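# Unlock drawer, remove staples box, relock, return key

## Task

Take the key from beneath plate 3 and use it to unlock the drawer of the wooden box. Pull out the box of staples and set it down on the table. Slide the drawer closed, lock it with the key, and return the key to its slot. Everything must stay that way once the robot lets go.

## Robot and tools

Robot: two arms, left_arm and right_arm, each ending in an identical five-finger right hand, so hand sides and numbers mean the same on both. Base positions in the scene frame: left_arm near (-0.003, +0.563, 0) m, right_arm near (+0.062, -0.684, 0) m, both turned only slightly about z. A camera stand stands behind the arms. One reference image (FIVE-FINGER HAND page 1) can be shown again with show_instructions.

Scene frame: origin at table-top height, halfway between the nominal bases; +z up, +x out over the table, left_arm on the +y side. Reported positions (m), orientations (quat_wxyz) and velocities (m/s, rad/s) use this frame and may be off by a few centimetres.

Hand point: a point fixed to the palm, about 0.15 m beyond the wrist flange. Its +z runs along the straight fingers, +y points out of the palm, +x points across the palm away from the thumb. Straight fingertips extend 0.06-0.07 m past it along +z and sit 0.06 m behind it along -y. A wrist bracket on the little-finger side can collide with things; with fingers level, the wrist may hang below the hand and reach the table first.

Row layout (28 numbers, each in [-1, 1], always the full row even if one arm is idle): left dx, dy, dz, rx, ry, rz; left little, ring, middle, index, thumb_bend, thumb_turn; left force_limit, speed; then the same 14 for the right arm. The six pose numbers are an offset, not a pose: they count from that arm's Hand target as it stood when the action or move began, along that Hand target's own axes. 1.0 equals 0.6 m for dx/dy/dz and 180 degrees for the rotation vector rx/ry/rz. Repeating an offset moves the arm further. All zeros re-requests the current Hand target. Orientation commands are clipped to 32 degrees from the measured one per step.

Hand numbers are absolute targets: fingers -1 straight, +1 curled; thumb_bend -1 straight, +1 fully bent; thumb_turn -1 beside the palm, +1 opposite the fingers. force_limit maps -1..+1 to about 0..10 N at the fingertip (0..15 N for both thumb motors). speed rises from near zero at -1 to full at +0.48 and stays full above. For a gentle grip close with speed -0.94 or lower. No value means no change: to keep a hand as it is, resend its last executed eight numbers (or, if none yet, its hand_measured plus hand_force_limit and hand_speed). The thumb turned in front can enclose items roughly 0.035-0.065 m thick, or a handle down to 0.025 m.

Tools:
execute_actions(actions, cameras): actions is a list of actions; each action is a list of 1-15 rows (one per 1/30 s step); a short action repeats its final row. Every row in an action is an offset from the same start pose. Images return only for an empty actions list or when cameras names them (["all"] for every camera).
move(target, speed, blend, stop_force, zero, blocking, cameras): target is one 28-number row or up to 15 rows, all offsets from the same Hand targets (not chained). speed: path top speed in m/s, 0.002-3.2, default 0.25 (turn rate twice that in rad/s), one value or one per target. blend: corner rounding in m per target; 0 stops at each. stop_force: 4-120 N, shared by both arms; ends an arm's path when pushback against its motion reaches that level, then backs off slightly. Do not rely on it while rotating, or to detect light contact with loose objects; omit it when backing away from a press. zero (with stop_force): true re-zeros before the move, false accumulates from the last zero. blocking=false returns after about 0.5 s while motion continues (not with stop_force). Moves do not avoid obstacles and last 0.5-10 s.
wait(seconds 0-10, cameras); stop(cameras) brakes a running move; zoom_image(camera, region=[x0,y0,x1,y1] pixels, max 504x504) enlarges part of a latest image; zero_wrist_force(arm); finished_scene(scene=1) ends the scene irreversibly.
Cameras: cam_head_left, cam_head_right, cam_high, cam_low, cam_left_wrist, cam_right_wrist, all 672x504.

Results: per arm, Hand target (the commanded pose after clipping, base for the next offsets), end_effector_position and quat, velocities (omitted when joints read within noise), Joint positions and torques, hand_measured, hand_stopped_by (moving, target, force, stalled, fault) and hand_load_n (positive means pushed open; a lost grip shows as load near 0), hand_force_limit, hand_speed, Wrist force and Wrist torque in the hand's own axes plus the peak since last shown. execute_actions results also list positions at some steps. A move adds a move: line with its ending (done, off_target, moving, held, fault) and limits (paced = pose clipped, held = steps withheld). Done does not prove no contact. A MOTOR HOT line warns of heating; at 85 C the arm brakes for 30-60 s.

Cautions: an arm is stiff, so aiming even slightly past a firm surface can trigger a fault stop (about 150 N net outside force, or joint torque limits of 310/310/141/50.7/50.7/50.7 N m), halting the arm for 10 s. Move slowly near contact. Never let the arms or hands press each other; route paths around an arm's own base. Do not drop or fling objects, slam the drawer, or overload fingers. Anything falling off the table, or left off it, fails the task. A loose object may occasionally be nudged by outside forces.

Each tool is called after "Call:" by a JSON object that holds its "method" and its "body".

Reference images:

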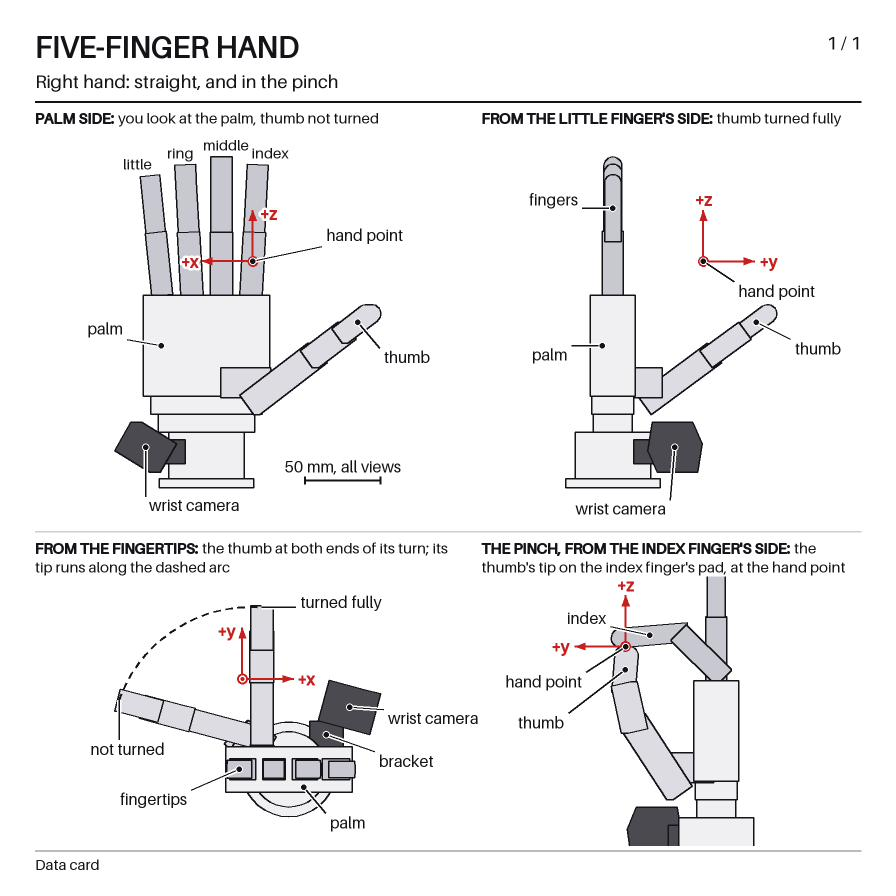

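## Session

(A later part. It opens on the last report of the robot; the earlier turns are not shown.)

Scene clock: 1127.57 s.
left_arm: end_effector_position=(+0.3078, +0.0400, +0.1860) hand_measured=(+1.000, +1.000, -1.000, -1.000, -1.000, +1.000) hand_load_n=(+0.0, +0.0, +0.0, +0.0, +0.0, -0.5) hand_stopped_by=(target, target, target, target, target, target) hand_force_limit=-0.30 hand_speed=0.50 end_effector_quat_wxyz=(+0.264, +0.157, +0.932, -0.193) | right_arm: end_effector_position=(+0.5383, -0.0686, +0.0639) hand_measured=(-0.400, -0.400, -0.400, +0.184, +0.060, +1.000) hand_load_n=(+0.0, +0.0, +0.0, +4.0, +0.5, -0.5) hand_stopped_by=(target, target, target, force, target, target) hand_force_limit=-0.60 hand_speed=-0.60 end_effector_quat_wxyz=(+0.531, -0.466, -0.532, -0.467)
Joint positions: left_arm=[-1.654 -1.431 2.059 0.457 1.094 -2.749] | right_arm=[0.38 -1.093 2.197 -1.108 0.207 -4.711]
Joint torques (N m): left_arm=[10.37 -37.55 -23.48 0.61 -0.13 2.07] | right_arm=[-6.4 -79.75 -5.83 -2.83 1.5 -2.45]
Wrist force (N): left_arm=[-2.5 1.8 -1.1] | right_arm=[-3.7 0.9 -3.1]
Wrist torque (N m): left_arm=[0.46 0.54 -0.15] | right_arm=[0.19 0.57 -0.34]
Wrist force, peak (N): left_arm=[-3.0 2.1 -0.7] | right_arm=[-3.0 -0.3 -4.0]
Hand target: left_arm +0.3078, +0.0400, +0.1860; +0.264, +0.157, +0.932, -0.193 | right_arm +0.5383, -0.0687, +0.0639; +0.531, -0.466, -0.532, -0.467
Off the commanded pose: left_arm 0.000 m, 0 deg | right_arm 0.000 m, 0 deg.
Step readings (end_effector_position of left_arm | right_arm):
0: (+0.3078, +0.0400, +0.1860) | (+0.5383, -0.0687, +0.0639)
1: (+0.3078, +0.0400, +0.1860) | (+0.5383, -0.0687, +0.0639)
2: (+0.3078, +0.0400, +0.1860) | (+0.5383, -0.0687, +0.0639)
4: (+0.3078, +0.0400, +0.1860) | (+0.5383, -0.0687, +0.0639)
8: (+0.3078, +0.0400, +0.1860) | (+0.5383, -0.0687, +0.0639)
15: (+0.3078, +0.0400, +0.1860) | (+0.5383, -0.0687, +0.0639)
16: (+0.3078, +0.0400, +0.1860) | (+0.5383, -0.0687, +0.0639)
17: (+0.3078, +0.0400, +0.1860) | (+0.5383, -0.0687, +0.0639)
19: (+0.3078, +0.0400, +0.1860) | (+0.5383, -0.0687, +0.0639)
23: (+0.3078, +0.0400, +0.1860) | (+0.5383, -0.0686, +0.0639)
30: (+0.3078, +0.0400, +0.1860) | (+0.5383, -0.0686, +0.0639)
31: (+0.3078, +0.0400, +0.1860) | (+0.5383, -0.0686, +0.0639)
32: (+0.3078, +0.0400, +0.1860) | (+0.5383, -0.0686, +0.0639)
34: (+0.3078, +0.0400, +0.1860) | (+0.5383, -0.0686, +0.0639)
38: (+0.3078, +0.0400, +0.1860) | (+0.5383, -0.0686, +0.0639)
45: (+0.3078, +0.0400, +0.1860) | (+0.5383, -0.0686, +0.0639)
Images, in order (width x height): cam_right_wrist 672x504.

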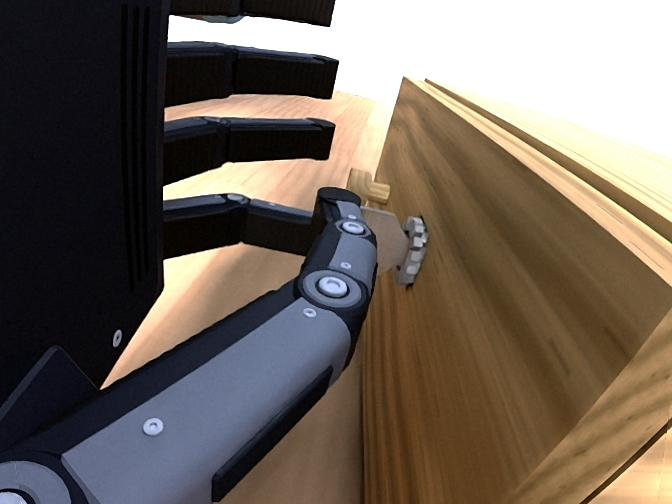

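Call:
{"method": "execute_actions", "body": {"actions": [[[0,0,0,0,0,0,1,1,-1,-1,-1,1,-0.3,0.5,0,0,0,0,0,0,-0.4,-0.4,-0.4,0.193,0.06,1,0.4,-0.9]]]}}

Call:
{"method": "move", "body": {"target": [0,0,0,0,0,0,1,1,-1,-1,-1,1,-0.3,0.5,0,-0.01,0,0,0,0,-0.4,-0.4,-0.4,0.193,0.06,1,0.4,-0.9], "speed": 0.015, "stop_force": 12, "cameras": ["cam_right_wrist"]}}

Scene clock: 1128.73 s.
left_arm: end_effector_position=(+0.3078, +0.0400, +0.1860) hand_measured=(+1.000, +1.000, -1.000, -1.000, -1.000, +1.000) hand_load_n=(+0.0, +0.0, +0.0, +0.0, +0.0, +0.0) hand_stopped_by=(target, target, target, target, target, target) hand_force_limit=-0.30 hand_speed=0.50 end_effector_quat_wxyz=(+0.264, +0.157, +0.932, -0.193) | right_arm: end_effector_position=(+0.5383, -0.0687, +0.0639) hand_measured=(-0.400, -0.400, -0.400, +0.188, +0.060, +1.000) hand_load_n=(+0.0, +0.0, +0.0, +6.5, +0.5, +0.0) hand_stopped_by=(target, target, target, force, target, target) hand_force_limit=0.40 hand_speed=-0.90 end_effector_quat_wxyz=(+0.531, -0.466, -0.532, -0.467)
Joint positions: left_arm=[-1.654 -1.431 2.059 0.457 1.094 -2.749] | right_arm=[0.38 -1.093 2.197 -1.108 0.207 -4.711]
Joint torques (N m): left_arm=[9.62 -37.59 -22.89 0.42 -0.01 2.38] | right_arm=[-7.92 -77.7 -6.46 -2.44 1.38 -2.38]
Wrist force (N): left_arm=[-2.6 1.5 -0.8] | right_arm=[-3.6 0.1 -1.2]
Wrist torque (N m): left_arm=[0.41 0.54 -0.15] | right_arm=[0.19 0.53 -0.33]
Wrist force, peak (N): left_arm=[-2.9 2.3 -0.4] | right_arm=[-3.5 1.1 -3.2]
Hand target: left_arm +0.3078, +0.0400, +0.1860; +0.264, +0.157, +0.932, -0.193 | right_arm +0.5383, -0.0687, +0.0639; +0.531, -0.466, -0.532, -0.467
Off the commanded pose: left_arm 0.000 m, 0 deg | right_arm 0.000 m, 0 deg.
Step readings (end_effector_position of left_arm | right_arm):
0: (+0.3078, +0.0400, +0.1860) | (+0.5383, -0.0687, +0.0639)
1: (+0.3078, +0.0400, +0.1860) | (+0.5383, -0.0687, +0.0639)
2: (+0.3078, +0.0400, +0.1860) | (+0.5383, -0.0687, +0.0639)
4: (+0.3078, +0.0400, +0.1860) | (+0.5383, -0.0687, +0.0639)
8: (+0.3078, +0.0400, +0.1860) | (+0.5383, -0.0687, +0.0639)
15: (+0.3078, +0.0400, +0.1860) | (+0.5383, -0.0687, +0.0639)

Scene clock: 1129.83 s.
left_arm: end_effector_position=(+0.3078, +0.0400, +0.1860) hand_measured=(+1.000, +1.000, -1.000, -1.000, -1.000, +1.000) hand_load_n=(+0.0, +0.0, +0.0, +0.0, +0.0, +0.0) hand_stopped_by=(target, target, target, target, target, target) hand_force_limit=-0.30 hand_speed=0.50 end_effector_quat_wxyz=(+0.264, +0.157, +0.932, -0.193) | right_arm: end_effector_position=(+0.5322, -0.0694, +0.0639) hand_measured=(-0.400, -0.400, -0.400, +0.188, +0.060, +1.000) hand_load_n=(+0.0, +0.0, +0.0, +6.0, +1.0, -0.5) hand_stopped_by=(target, target, target, force, target, target) hand_force_limit=0.40 hand_speed=-0.90 end_effector_quat_wxyz=(+0.531, -0.466, -0.532, -0.467)
Joint positions: left_arm=[-1.654 -1.431 2.059 0.457 1.094 -2.749] | right_arm=[0.383 -1.098 2.208 -1.113 0.209 -4.711]
Joint torques (N m): left_arm=[9.93 -37.82 -23.4 0.27 -0.08 2.05] | right_arm=[-1.55 -62.06 -29.28 0.54 -0.17 2.36]
Wrist force (N): left_arm=[-2.6 1.7 -0.8] | right_arm=[-3.3 1.7 -2.1]
Wrist torque (N m): left_arm=[0.43 0.54 -0.15] | right_arm=[0.17 0.55 -0.31]
Wrist force, peak (N): left_arm=[-3.0 2.1 -0.9] | right_arm=[-3.4 4.8 -0.7]
Hand target: left_arm +0.3078, +0.0400, +0.1860; +0.264, +0.157, +0.932, -0.193 | right_arm +0.5323, -0.0694, +0.0639; +0.531, -0.466, -0.532, -0.467
Off the commanded pose: left_arm 0.000 m, 0 deg | right_arm 0.000 m, 0 deg.
move: done
Images, in order (width x height): cam_right_wrist 672x504.

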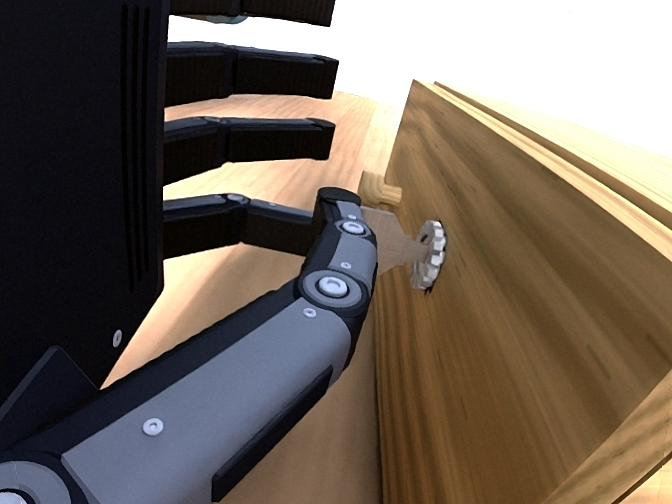

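Call:
{"method": "move", "body": {"target": [0,0,0,0,0,0,1,1,-1,-1,-1,1,-0.3,0.5,0,-0.04,0,0,0,0,-0.4,-0.4,-0.4,0.193,0.06,1,0.4,-0.9], "speed": 0.025, "stop_force": 12, "cameras": ["cam_right_wrist"]}}

Scene clock: 1132.10 s.
left_arm: end_effector_position=(+0.3078, +0.0400, +0.1860) hand_measured=(+1.000, +1.000, -1.000, -1.000, -1.000, +1.000) hand_load_n=(+0.0, +0.0, +0.0, +0.0, +0.0, +0.0) hand_stopped_by=(target, target, target, target, target, target) hand_force_limit=-0.30 hand_speed=0.50 end_effector_quat_wxyz=(+0.264, +0.157, +0.932, -0.193) | right_arm: end_effector_position=(+0.5085, -0.0726, +0.0639) hand_measured=(-0.400, -0.400, -0.400, +0.190, +0.060, +1.000) hand_load_n=(+0.0, +0.0, +0.0, +3.0, +0.0, -1.0) hand_stopped_by=(target, target, target, force, target, target) hand_force_limit=0.40 hand_speed=-0.90 end_effector_quat_wxyz=(+0.531, -0.466, -0.532, -0.467)
Joint positions: left_arm=[-1.654 -1.431 2.059 0.457 1.094 -2.749] | right_arm=[0.392 -1.117 2.249 -1.135 0.219 -4.711]
Joint torques (N m): left_arm=[9.65 -38.02 -23.29 0.4 0 1.99] | right_arm=[-6.99 -45.22 -31.77 0.98 -0.8 2.43]
Wrist force (N): left_arm=[-2.9 1.6 -0.6] | right_arm=[-2.7 -0.3 -3.7]
Wrist torque (N m): left_arm=[0.40 0.58 -0.17] | right_arm=[0.11 0.50 -0.25]
Wrist force, peak (N): left_arm=[-3.3 1.8 -0.4] | right_arm=[-3.2 -0.2 -3.9]
Hand target: left_arm +0.3078, +0.0400, +0.1860; +0.264, +0.157, +0.932, -0.193 | right_arm +0.5085, -0.0726, +0.0638; +0.531, -0.466, -0.532, -0.467
Off the commanded pose: left_arm 0.000 m, 0 deg | right_arm 0.000 m, 0 deg.
move: done
Images, in order (width x height): cam_right_wrist 672x504.

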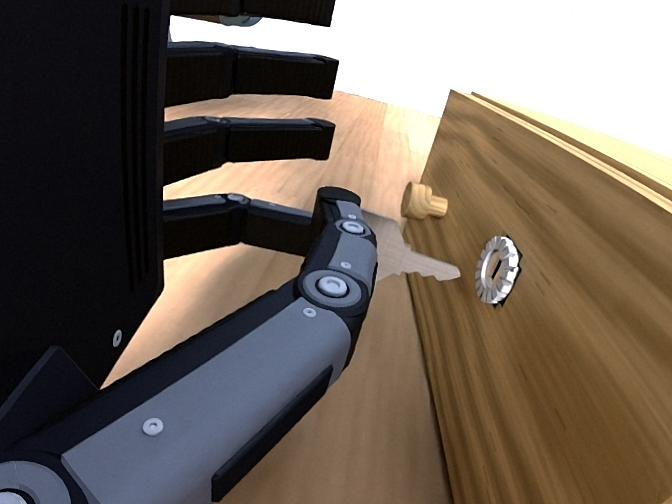

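Call:
{"method": "execute_actions", "body": {"actions": [[[0,0,0,0,0,0,1,1,-1,-1,-1,1,-0.3,0.5,0,0,0,0,0,0,-0.4,-0.4,-0.4,0.197,0.06,1,0.4,-0.9]]], "cameras": ["cam_right_wrist","cam_left_wrist"]}}

Call:
{"method": "zoom_image", "body": {"camera": "cam_right_wrist", "region": [340, 180, 540, 330]}}

Call:
{"method": "zoom_image", "body": {"camera": "cam_right_wrist", "region": [460, 225, 540, 315]}}

Scene clock: 1133.40 s.
left_arm: end_effector_position=(+0.3078, +0.0400, +0.1860) hand_measured=(+1.000, +1.000, -1.000, -1.000, -1.000, +1.000) hand_load_n=(+0.0, +0.0, +0.0, +0.0, +0.0, +0.0) hand_stopped_by=(target, target, target, target, target, target) hand_force_limit=-0.30 hand_speed=0.50 end_effector_quat_wxyz=(+0.264, +0.157, +0.932, -0.193) | right_arm: end_effector_position=(+0.5085, -0.0726, +0.0638) hand_measured=(-0.400, -0.400, -0.400, +0.194, +0.060, +1.000) hand_load_n=(+0.0, +0.0, +0.0, +4.0, +0.5, -1.0) hand_stopped_by=(target, target, target, target, target, target) hand_force_limit=0.40 hand_speed=-0.90 end_effector_quat_wxyz=(+0.531, -0.466, -0.532, -0.467)
Joint positions: left_arm=[-1.654 -1.431 2.059 0.457 1.094 -2.749] | right_arm=[0.392 -1.117 2.249 -1.135 0.219 -4.711]
Joint torques (N m): left_arm=[9.52 -37.23 -23.34 0.5 -0.1 2.35] | right_arm=[-6.91 -46.11 -30.12 1.19 -1.06 2.56]
Wrist force (N): left_arm=[-2.5 1.9 -0.7] | right_arm=[-2.8 -0.1 -3.3]
Wrist torque (N m): left_arm=[0.44 0.51 -0.13] | right_arm=[0.12 0.49 -0.25]
Wrist force, peak (N): left_arm=[-3.2 1.9 -0.7] | right_arm=[-3.2 -0.1 -3.8]
Hand target: left_arm +0.3078, +0.0400, +0.1860; +0.264, +0.157, +0.932, -0.193 | right_arm +0.5085, -0.0726, +0.0638; +0.531, -0.466, -0.532, -0.467
Off the commanded pose: left_arm 0.000 m, 0 deg | right_arm 0.000 m, 0 deg.
Step readings (end_effector_position of left_arm | right_arm):
0: (+0.3078, +0.0400, +0.1860) | (+0.5085, -0.0726, +0.0638)
1: (+0.3078, +0.0400, +0.1860) | (+0.5085, -0.0726, +0.0638)
2: (+0.3078, +0.0400, +0.1860) | (+0.5085, -0.0726, +0.0638)
4: (+0.3078, +0.0400, +0.1860) | (+0.5085, -0.0726, +0.0638)
8: (+0.3078, +0.0400, +0.1860) | (+0.5085, -0.0726, +0.0638)
15: (+0.3078, +0.0400, +0.1860) | (+0.5085, -0.0726, +0.0638)
Images, in order (width x height): cam_left_wrist 672x504, cam_right_wrist 672x504.

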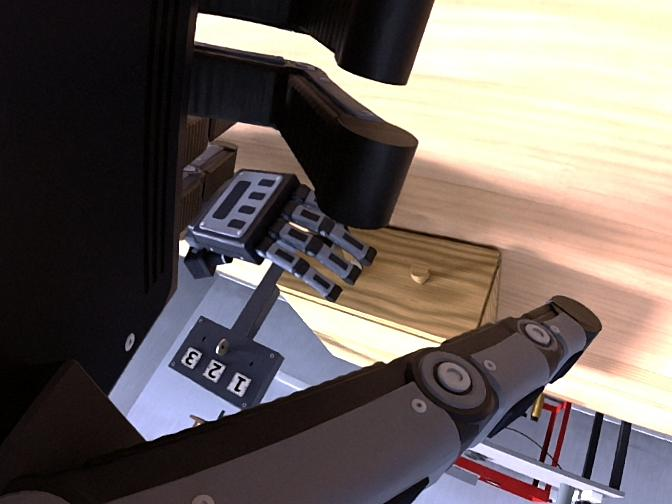

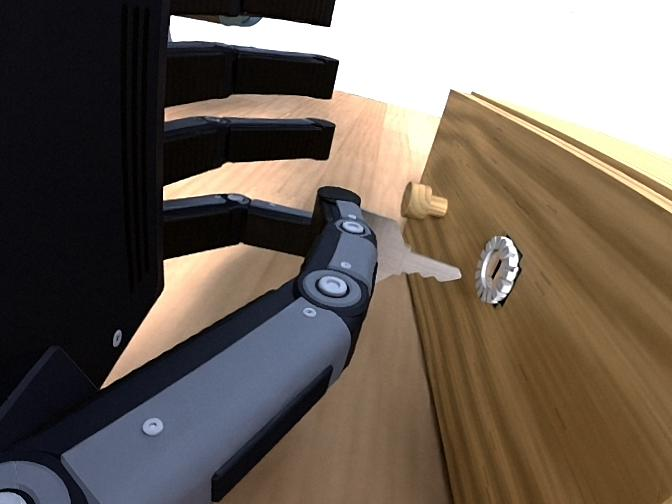

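Scaled by 2.520 from the camera's 672x504 image, which has a finer 960x720 frame.

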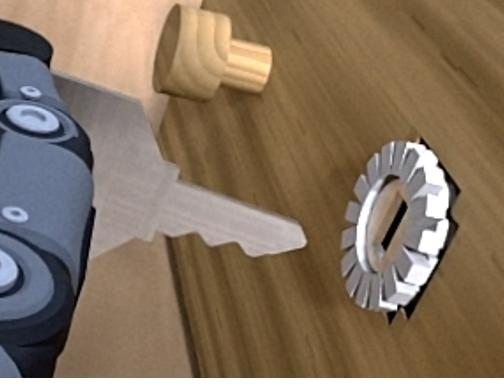

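Scaled by 5.600 from the camera's 672x504 image, which has a finer 960x720 frame.

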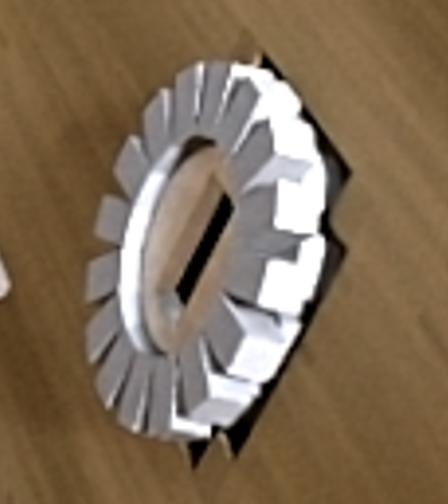

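Call:
{"method": "move", "body": {"target": [[0,0,0,0,0,0,1,1,-1,-1,-1,1,-0.3,0.5,0,-0.0833,0,0,0,0,-0.4,-0.4,-0.4,0.197,0.06,1,0.4,-0.9],[0,0,0,0,0,0,1,1,-1,-1,-1,1,-0.3,0.5,0.26,-0.0833,-0.06,0,0,0,-0.4,-0.4,-0.4,0.197,0.06,1,0.4,-0.9],[0,0,0,0,0,0,1,1,-1,-1,-1,1,-0.3,0.5,0.26,0.0243,-0.345,-0.0417,0,0,-0.4,-0.4,-0.4,0.197,0.06,1,0.4,-0.9]], "speed": [0.08,0.12,0.12], "blend": [0.02,0.03,0], "cameras": ["all"]}}

Scene clock: 1139.20 s.
left_arm: end_effector_position=(+0.3078, +0.0400, +0.1860) hand_measured=(+1.000, +1.000, -1.000, -1.000, -1.000, +1.000) hand_load_n=(+0.0, +0.0, +0.0, +0.0, -0.5, +0.0) hand_stopped_by=(target, target, target, target, target, target) hand_force_limit=-0.30 hand_speed=0.50 end_effector_quat_wxyz=(+0.264, +0.157, +0.932, -0.193) | right_arm: end_effector_position=(+0.5497, -0.2760, +0.2197) hand_measured=(-0.400, -0.400, -0.400, +0.194, +0.060, +1.000) hand_load_n=(+0.0, +0.0, +0.0, +4.0, +0.0, -1.0) hand_stopped_by=(target, target, target, target, target, target) hand_force_limit=0.40 hand_speed=-0.90 end_effector_quat_wxyz=(+0.500, -0.500, -0.500, -0.501)
Joint positions: left_arm=[-1.654 -1.431 2.059 0.457 1.094 -2.749] | right_arm=[-0.036 -1.52 2.352 -0.822 -0.078 -4.724]
Joint torques (N m): left_arm=[9.98 -37.98 -23.83 0.19 -0.11 2.02] | right_arm=[-7.09 -20.05 -40.64 -0.12 1.65 -1.02]
Wrist force (N): left_arm=[-2.8 1.7 -0.6] | right_arm=[-2.8 -0.5 -3.3]
Wrist torque (N m): left_arm=[0.41 0.55 -0.16] | right_arm=[0.14 0.57 -0.22]
Wrist force, peak (N): left_arm=[-3.3 1.6 -0.9] | right_arm=[-3.1 0.5 -4.7]
Hand target: left_arm +0.3078, +0.0400, +0.1860; +0.264, +0.157, +0.932, -0.193 | right_arm +0.5497, -0.2760, +0.2197; +0.500, -0.500, -0.500, -0.501
Off the commanded pose: left_arm 0.000 m, 0 deg | right_arm 0.000 m, 0 deg.
move: done

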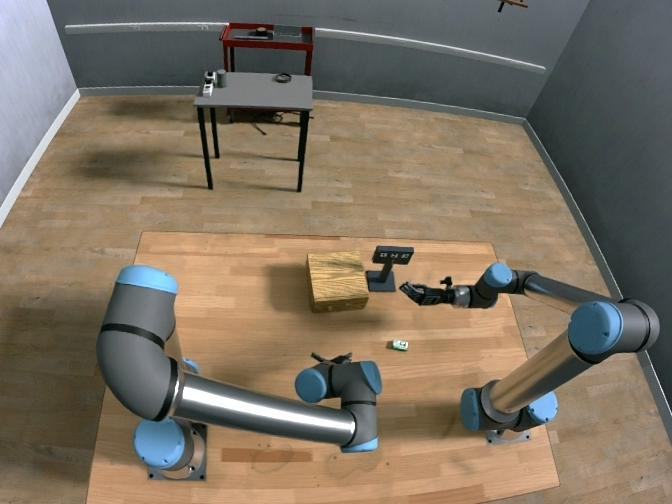

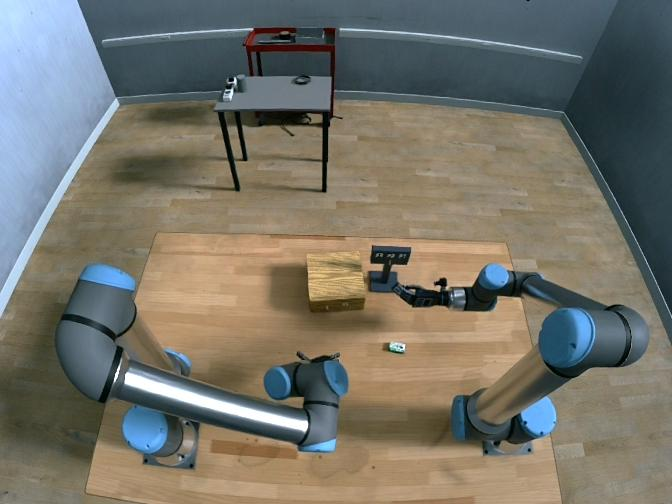

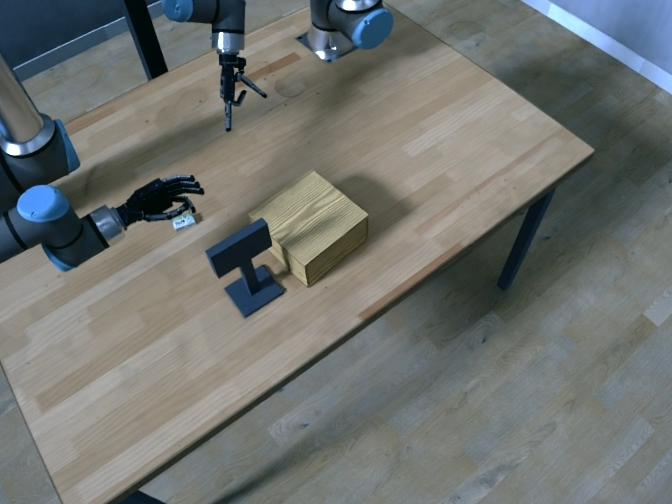

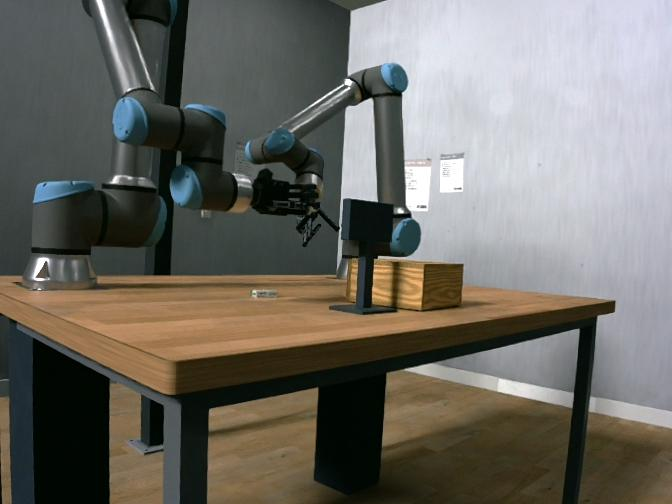

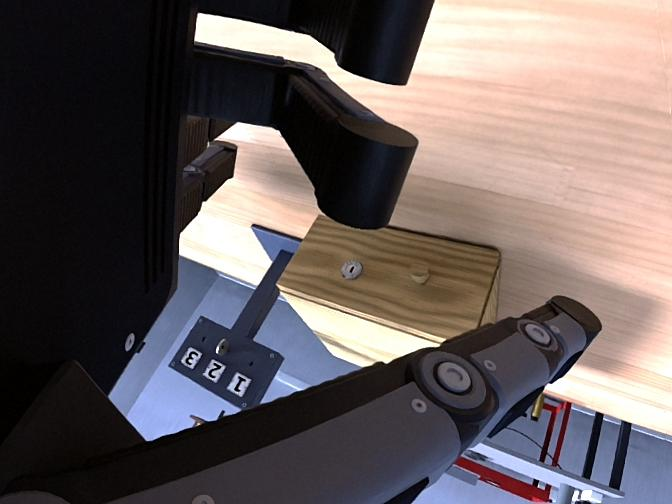

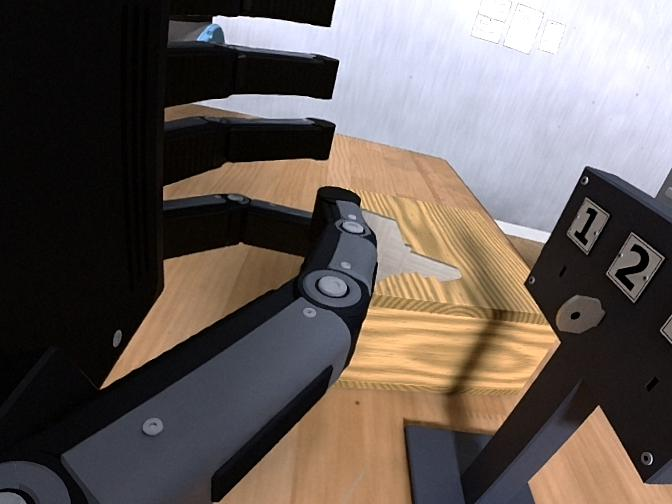

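Call:
{"method": "zoom_image", "body": {"camera": "cam_right_wrist", "region": [340, 180, 500, 310]}}

Call:
{"method": "zoom_image", "body": {"camera": "cam_right_wrist", "region": [510, 150, 672, 490]}}

Call:
{"method": "zoom_image", "body": {"camera": "cam_left_wrist", "region": [170, 300, 310, 420]}}

Scaled by 3.150 from the camera's 672x504 image, which has a finer 960x720 frame.

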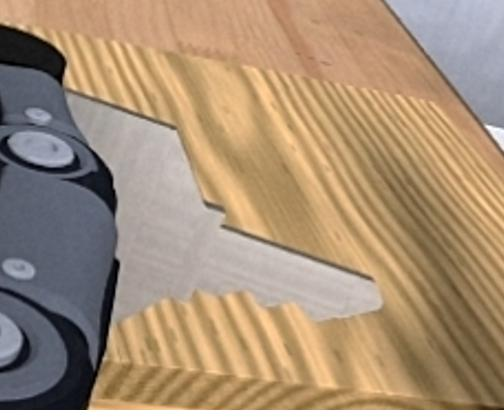

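Scaled by 1.482 from the camera's 672x504 image, which has a finer 960x720 frame.

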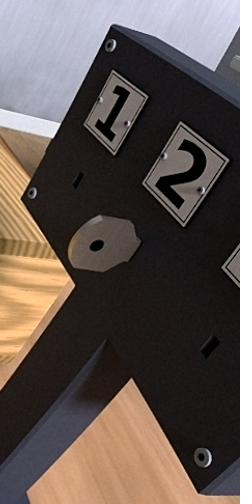

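Scaled by 3.600 from the camera's 672x504 image, which has a finer 960x720 frame.

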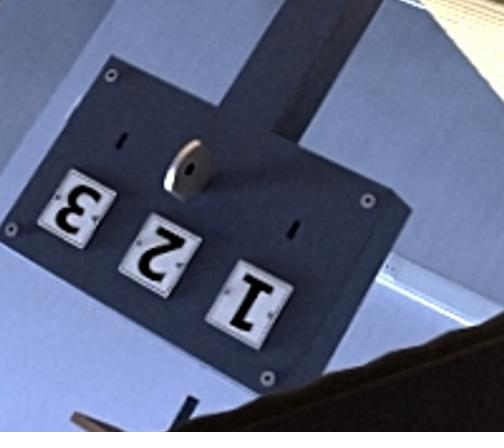

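Call:
{"method": "zoom_image", "body": {"camera": "cam_right_wrist", "region": [350, 195, 470, 300]}}

Scaled by 4.200 from the camera's 672x504 image, which has a finer 960x720 frame.

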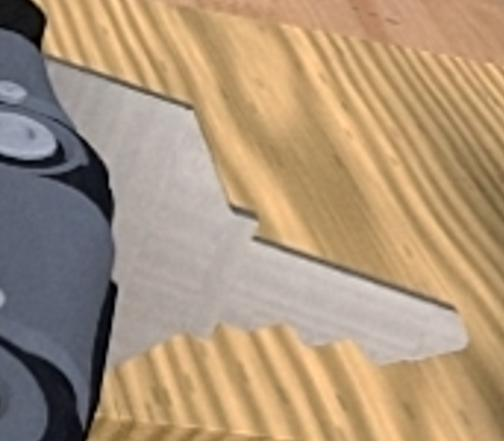

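Call:
{"method": "move", "body": {"target": [0,0,0,0,0,0,1,1,-1,-1,-1,1,-0.3,0.5,-0.0745,0.0838,0.0045,0.0639,0,-0.011,-0.4,-0.4,-0.4,0.197,0.06,1,0.4,-0.9], "speed": 0.12, "cameras": ["cam_right_wrist"]}}

Call:
{"method": "zoom_image", "body": {"camera": "cam_right_wrist", "region": [350, 180, 650, 405]}}

Scene clock: 1147.93 s.
left_arm: end_effector_position=(+0.3078, +0.0400, +0.1860) hand_measured=(+1.000, +1.000, -1.000, -1.000, -1.000, +1.000) hand_load_n=(+0.0, +0.0, +0.0, +0.0, +0.0, +0.0) hand_stopped_by=(target, target, target, target, target, target) hand_force_limit=-0.30 hand_speed=0.50 end_effector_quat_wxyz=(+0.264, +0.157, +0.932, -0.193) | right_arm: end_effector_position=(+0.6001, -0.2733, +0.1751) hand_measured=(-0.400, -0.400, -0.400, +0.194, +0.060, +1.000) hand_load_n=(+0.0, +0.0, +0.0, +4.0, +0.5, -1.0) hand_stopped_by=(target, target, target, target, target, target) hand_force_limit=0.40 hand_speed=-0.90 end_effector_quat_wxyz=(+0.539, -0.438, -0.556, -0.457)
Joint positions: left_arm=[-1.654 -1.431 2.059 0.457 1.094 -2.749] | right_arm=[-0.028 -1.302 2.2 -0.909 -0.271 -4.738]
Joint torques (N m): left_arm=[10.32 -37.81 -23.1 0.25 -0.01 2.07] | right_arm=[-7.66 -54.19 -13.75 1.72 0.74 -0.94]
Wrist force (N): left_arm=[-2.9 1.3 -1.1] | right_arm=[-3.3 -0.4 -3.8]
Wrist torque (N m): left_arm=[0.38 0.58 -0.18] | right_arm=[0.16 0.63 -0.27]
Wrist force, peak (N): left_arm=[-3.3 1.9 -0.6] | right_arm=[-4.1 0.8 -4.4]
Hand target: left_arm +0.3078, +0.0400, +0.1860; +0.264, +0.157, +0.932, -0.193 | right_arm +0.6001, -0.2733, +0.1751; +0.539, -0.438, -0.556, -0.457
Off the commanded pose: left_arm 0.000 m, 0 deg | right_arm 0.000 m, 0 deg.
move: done
Images, in order (width x height): cam_right_wrist 672x504.

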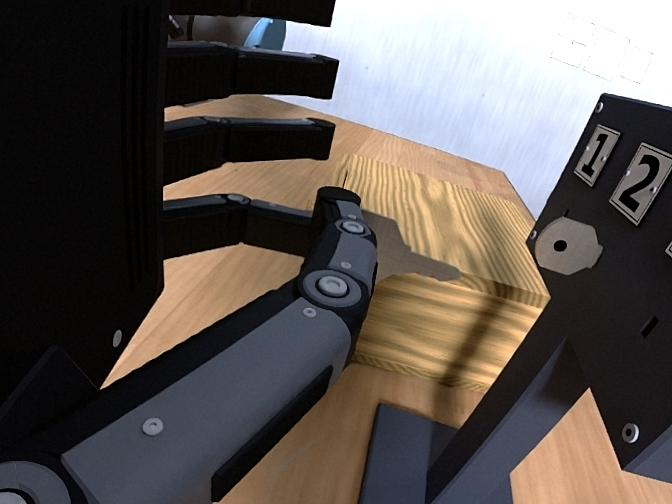

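Scaled by 1.680 from the camera's 672x504 image, which has a finer 960x720 frame.

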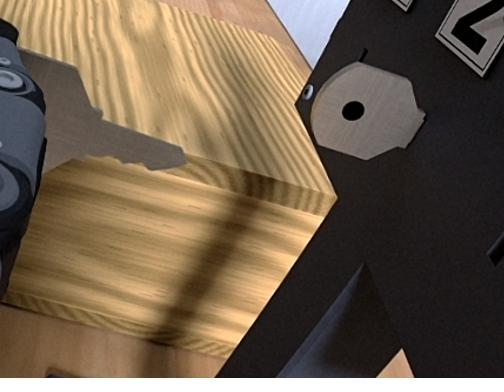

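Call:
{"method": "zoom_image", "body": {"camera": "cam_right_wrist", "region": [510, 190, 630, 290]}}

Call:
{"method": "zoom_image", "body": {"camera": "cam_right_wrist", "region": [350, 190, 470, 290]}}

Scaled by 4.200 from the camera's 672x504 image, which has a finer 960x720 frame.

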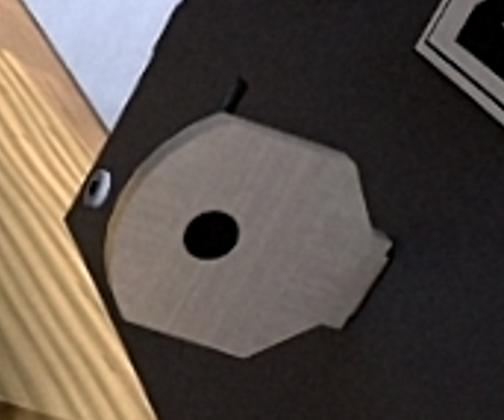

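Scaled by 4.200 from the camera's 672x504 image, which has a finer 960x720 frame.

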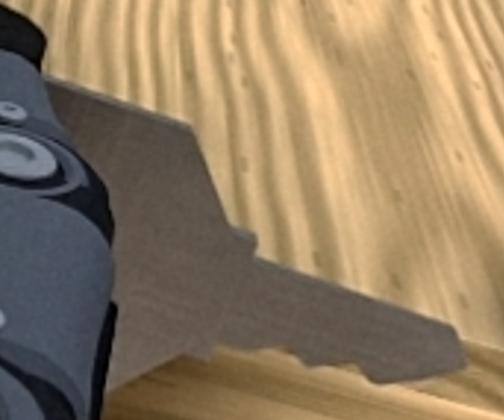

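Call:
{"method": "move", "body": {"target": [0,0,0,0,0,0,1,1,-1,-1,-1,1,-0.3,0.5,-0.0023,0.0653,-0.0133,0,0,0,-0.4,-0.4,-0.4,0.197,0.06,1,0.4,-0.9], "speed": 0.06, "stop_force": 6, "cameras": ["cam_right_wrist","cam_left_wrist"]}}

Call:
{"method": "zoom_image", "body": {"camera": "cam_right_wrist", "region": [370, 190, 570, 350]}}

Call:
{"method": "zoom_image", "body": {"camera": "cam_left_wrist", "region": [150, 290, 290, 410]}}

Scene clock: 1151.47 s.
left_arm: end_effector_position=(+0.3078, +0.0400, +0.1860) hand_measured=(+1.000, +1.000, -1.000, -1.000, -1.000, +1.000) hand_load_n=(+0.0, +0.0, +0.0, +0.0, +0.0, +0.0) hand_stopped_by=(target, target, target, target, target, target) hand_force_limit=-0.30 hand_speed=0.50 end_effector_quat_wxyz=(+0.264, +0.157, +0.932, -0.193) | right_arm: end_effector_position=(+0.6401, -0.2733, +0.1751) hand_measured=(-0.400, -0.400, -0.400, +0.194, +0.060, +1.000) hand_load_n=(+0.0, +0.0, +0.0, +4.5, +0.5, -1.0) hand_stopped_by=(target, target, target, target, target, target) hand_force_limit=0.40 hand_speed=-0.90 end_effector_quat_wxyz=(+0.539, -0.438, -0.556, -0.457)
Joint positions: left_arm=[-1.654 -1.431 2.059 0.457 1.094 -2.749] | right_arm=[-0.023 -1.252 2.125 -0.884 -0.266 -4.738]
Joint torques (N m): left_arm=[9.89 -38.15 -23.57 0.38 -0.14 1.98] | right_arm=[-6.21 -74.26 -12.84 -1.78 -0.57 -3.23]
Wrist force (N): left_arm=[-2.9 1.5 -0.3] | right_arm=[-3.0 -0.3 -3.9]
Wrist torque (N m): left_arm=[0.36 0.57 -0.17] | right_arm=[0.18 0.59 -0.31]
Wrist force, peak (N): left_arm=[-3.3 1.7 -0.6] | right_arm=[-3.2 -0.8 -4.3]
Hand target: left_arm +0.3078, +0.0400, +0.1860; +0.264, +0.157, +0.932, -0.193 | right_arm +0.6401, -0.2733, +0.1751; +0.539, -0.438, -0.556, -0.457
Off the commanded pose: left_arm 0.000 m, 0 deg | right_arm 0.000 m, 0 deg.
move: done
Images, in order (width x height): cam_left_wrist 672x504, cam_right_wrist 672x504.

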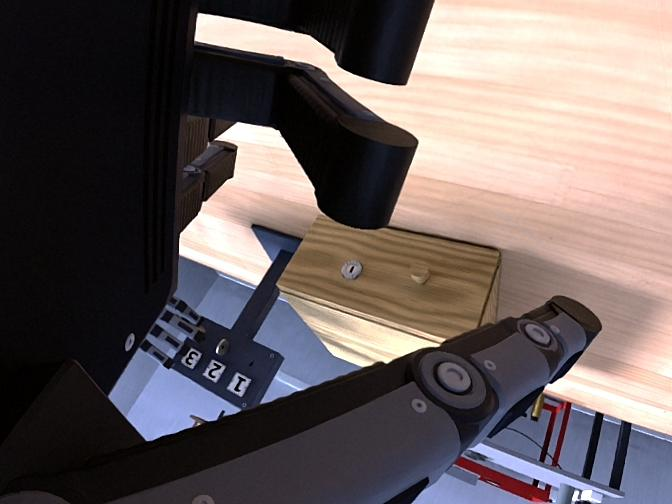

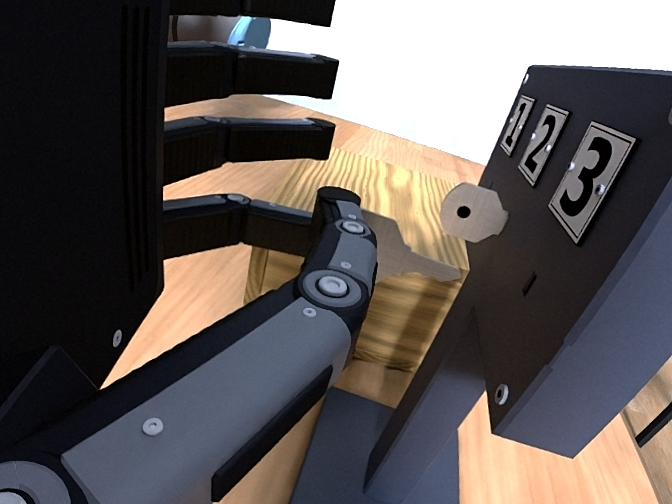

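Scaled by 2.520 from the camera's 672x504 image, which has a finer 960x720 frame.

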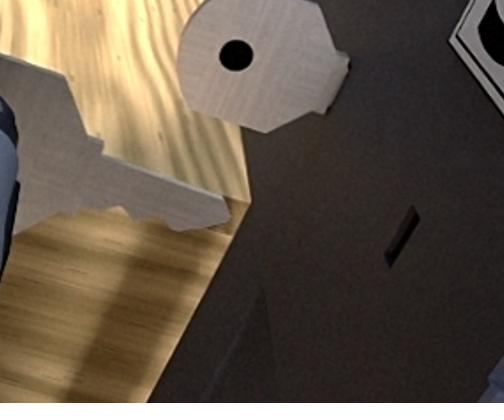

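Scaled by 3.600 from the camera's 672x504 image, which has a finer 960x720 frame.

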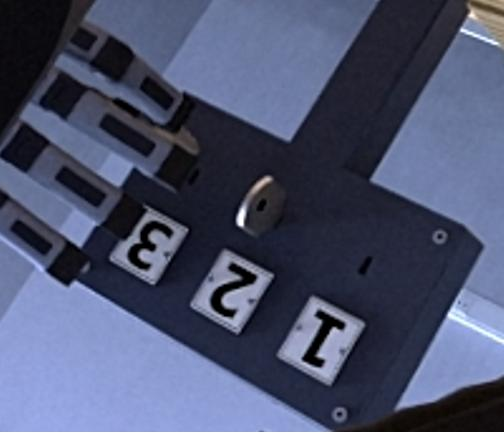

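Call:
{"method": "zoom_image", "body": {"camera": "cam_left_wrist", "region": [170, 300, 230, 360]}}

Scaled by 8.400 from the camera's 672x504 image, which has a finer 960x720 frame.

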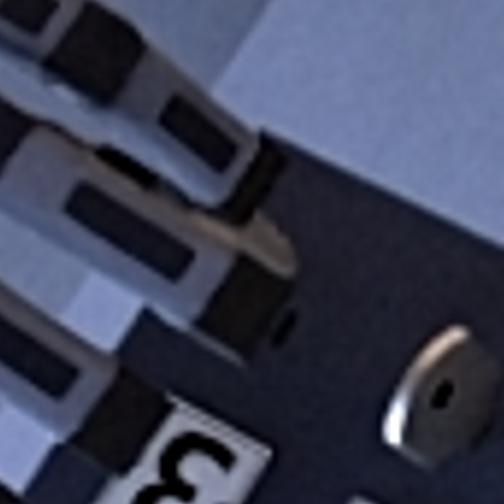

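Call:
{"method": "move", "body": {"target": [-0.4395,-0.1782,0.1695,0.1021,0.1363,0.1574,1,1,-1,-1,-1,1,-0.3,0.5,0,0,0,0,0,0,-0.4,-0.4,-0.4,0.197,0.06,1,0.4,-0.9], "speed": 0.18, "cameras": ["cam_right_wrist","cam_left_wrist"]}}

Scene clock: 1160.80 s.
left_arm: end_effector_position=(+0.5235, -0.1487, +0.2814) hand_measured=(+1.000, +1.000, -1.000, -1.000, -1.000, +1.000) hand_load_n=(+0.0, +0.0, +0.0, +0.0, +0.0, +0.0) hand_stopped_by=(target, target, target, target, target, target) hand_force_limit=-0.30 hand_speed=0.50 end_effector_quat_wxyz=(+0.074, +0.454, +0.858, -0.230) | right_arm: end_effector_position=(+0.6401, -0.2733, +0.1751) hand_measured=(-0.400, -0.400, -0.400, +0.194, +0.060, +1.000) hand_load_n=(+0.5, +0.0, +0.0, +4.5, +0.5, -1.0) hand_stopped_by=(target, target, target, target, target, target) hand_force_limit=0.40 hand_speed=-0.90 end_effector_quat_wxyz=(+0.539, -0.438, -0.556, -0.457)
Joint positions: left_arm=[-1.141 -1.057 1.304 0.918 1.848 -1.775] | right_arm=[-0.023 -1.252 2.125 -0.884 -0.266 -4.738]
Joint torques (N m): left_arm=[-5.42 -83.45 -44.33 1 -0.38 1.6] | right_arm=[-9.16 -75.73 -13.13 -1.57 -0.75 -2.6]
Wrist force (N): left_arm=[-2.7 1.7 -0.7] | right_arm=[-2.8 -0.7 -3.9]
Wrist torque (N m): left_arm=[0.42 0.55 -0.01] | right_arm=[0.12 0.57 -0.31]
Wrist force, peak (N): left_arm=[-4.4 1.9 -1.7] | right_arm=[-3.0 -0.4 -4.2]
Hand target: left_arm +0.5235, -0.1488, +0.2815; +0.074, +0.454, +0.858, -0.230 | right_arm +0.6401, -0.2733, +0.1751; +0.539, -0.438, -0.556, -0.457
Off the commanded pose: left_arm 0.000 m, 0 deg | right_arm 0.000 m, 0 deg.
move: done
Images, in order (width x height): cam_left_wrist 672x504, cam_right_wrist 672x504.

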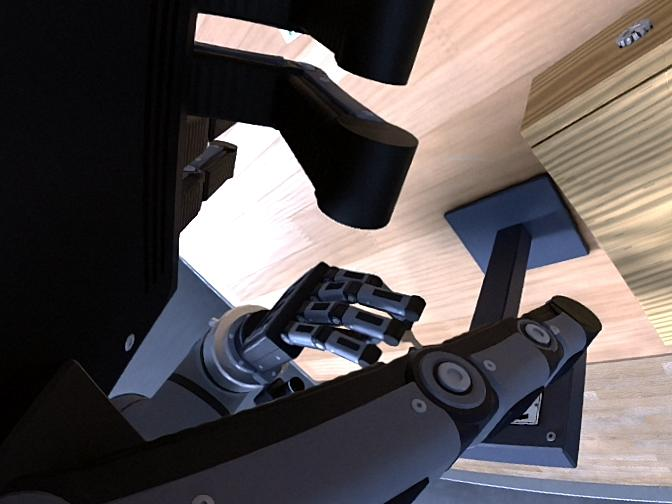

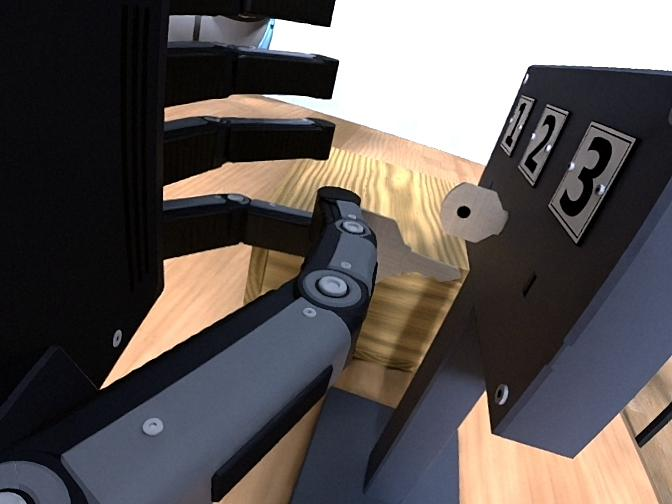

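Call:
{"method": "execute_actions", "body": {"actions": [[[0,0,0,0,0,0,1,1,-1,-1,0.9,1,-0.3,0.48,0,0,0,0,0,0,-0.4,-0.4,-0.4,0.197,0.06,1,0.4,-0.9]]], "cameras": ["cam_left_wrist"]}}

Call:
{"method": "zoom_image", "body": {"camera": "cam_left_wrist", "region": [340, 260, 540, 460]}}

Scene clock: 1162.50 s.
left_arm: end_effector_position=(+0.5235, -0.1488, +0.2816) hand_measured=(+1.000, +1.000, -1.000, -1.000, +0.900, +1.000) hand_load_n=(+0.0, +0.0, +0.0, +0.5, +0.0, +0.0) hand_stopped_by=(target, target, target, target, target, target) hand_force_limit=-0.30 hand_speed=0.48 end_effector_quat_wxyz=(+0.074, +0.454, +0.858, -0.230) | right_arm: end_effector_position=(+0.6401, -0.2733, +0.1751) hand_measured=(-0.400, -0.400, -0.400, +0.194, +0.060, +1.000) hand_load_n=(+0.0, -0.5, +0.0, +4.5, +0.5, -1.0) hand_stopped_by=(target, target, target, target, target, target) hand_force_limit=0.40 hand_speed=-0.90 end_effector_quat_wxyz=(+0.539, -0.438, -0.556, -0.457)
Joint positions: left_arm=[-1.141 -1.057 1.304 0.918 1.849 -1.775] | right_arm=[-0.023 -1.252 2.125 -0.884 -0.266 -4.738]
Joint torques (N m): left_arm=[-11.64 -83.81 -45.82 4.79 1.56 2.05] | right_arm=[-6.02 -75.59 -13.25 -1.81 -0.68 -2.45]
Wrist force (N): left_arm=[-2.5 1.8 -1.0] | right_arm=[-2.7 -0.5 -3.8]
Wrist torque (N m): left_arm=[0.45 0.52 0.01] | right_arm=[0.14 0.55 -0.30]
Wrist force, peak (N): left_arm=[-3.2 1.6 -0.6] | right_arm=[-3.2 -0.4 -4.1]
Hand target: left_arm +0.5235, -0.1488, +0.2815; +0.074, +0.454, +0.858, -0.230 | right_arm +0.6401, -0.2733, +0.1751; +0.539, -0.438, -0.556, -0.457
Off the commanded pose: left_arm 0.000 m, 0 deg | right_arm 0.000 m, 0 deg.
Step readings (end_effector_position of left_arm | right_arm):
0: (+0.5235, -0.1488, +0.2816) | (+0.6401, -0.2733, +0.1751)
1: (+0.5235, -0.1488, +0.2816) | (+0.6401, -0.2733, +0.1751)
2: (+0.5235, -0.1488, +0.2816) | (+0.6401, -0.2733, +0.1751)
4: (+0.5235, -0.1488, +0.2816) | (+0.6401, -0.2733, +0.1751)
8: (+0.5235, -0.1488, +0.2816) | (+0.6401, -0.2733, +0.1751)
15: (+0.5235, -0.1488, +0.2816) | (+0.6401, -0.2733, +0.1751)
Images, in order (width x height): cam_left_wrist 672x504.

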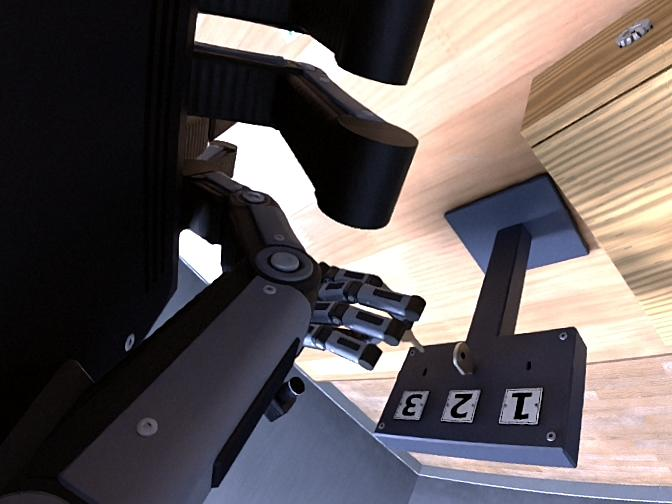

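Scaled by 2.520 from the camera's 672x504 image, which has a finer 960x720 frame.

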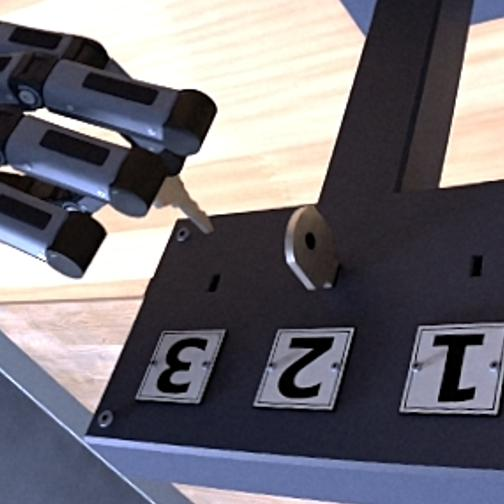

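Call:
{"method": "zoom_image", "body": {"camera": "cam_left_wrist", "region": [390, 310, 490, 400]}}

Scaled by 5.040 from the camera's 672x504 image, which has a finer 960x720 frame.

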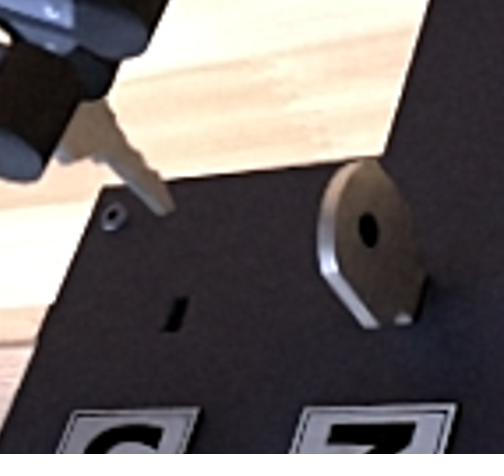

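Call:
{"method": "zoom_image", "body": {"camera": "cam_left_wrist", "region": [395, 318, 435, 380]}}

Scaled by 8.129 from the camera's 672x504 image, which has a finer 960x720 frame.

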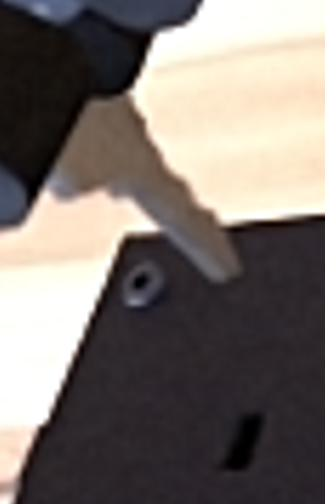

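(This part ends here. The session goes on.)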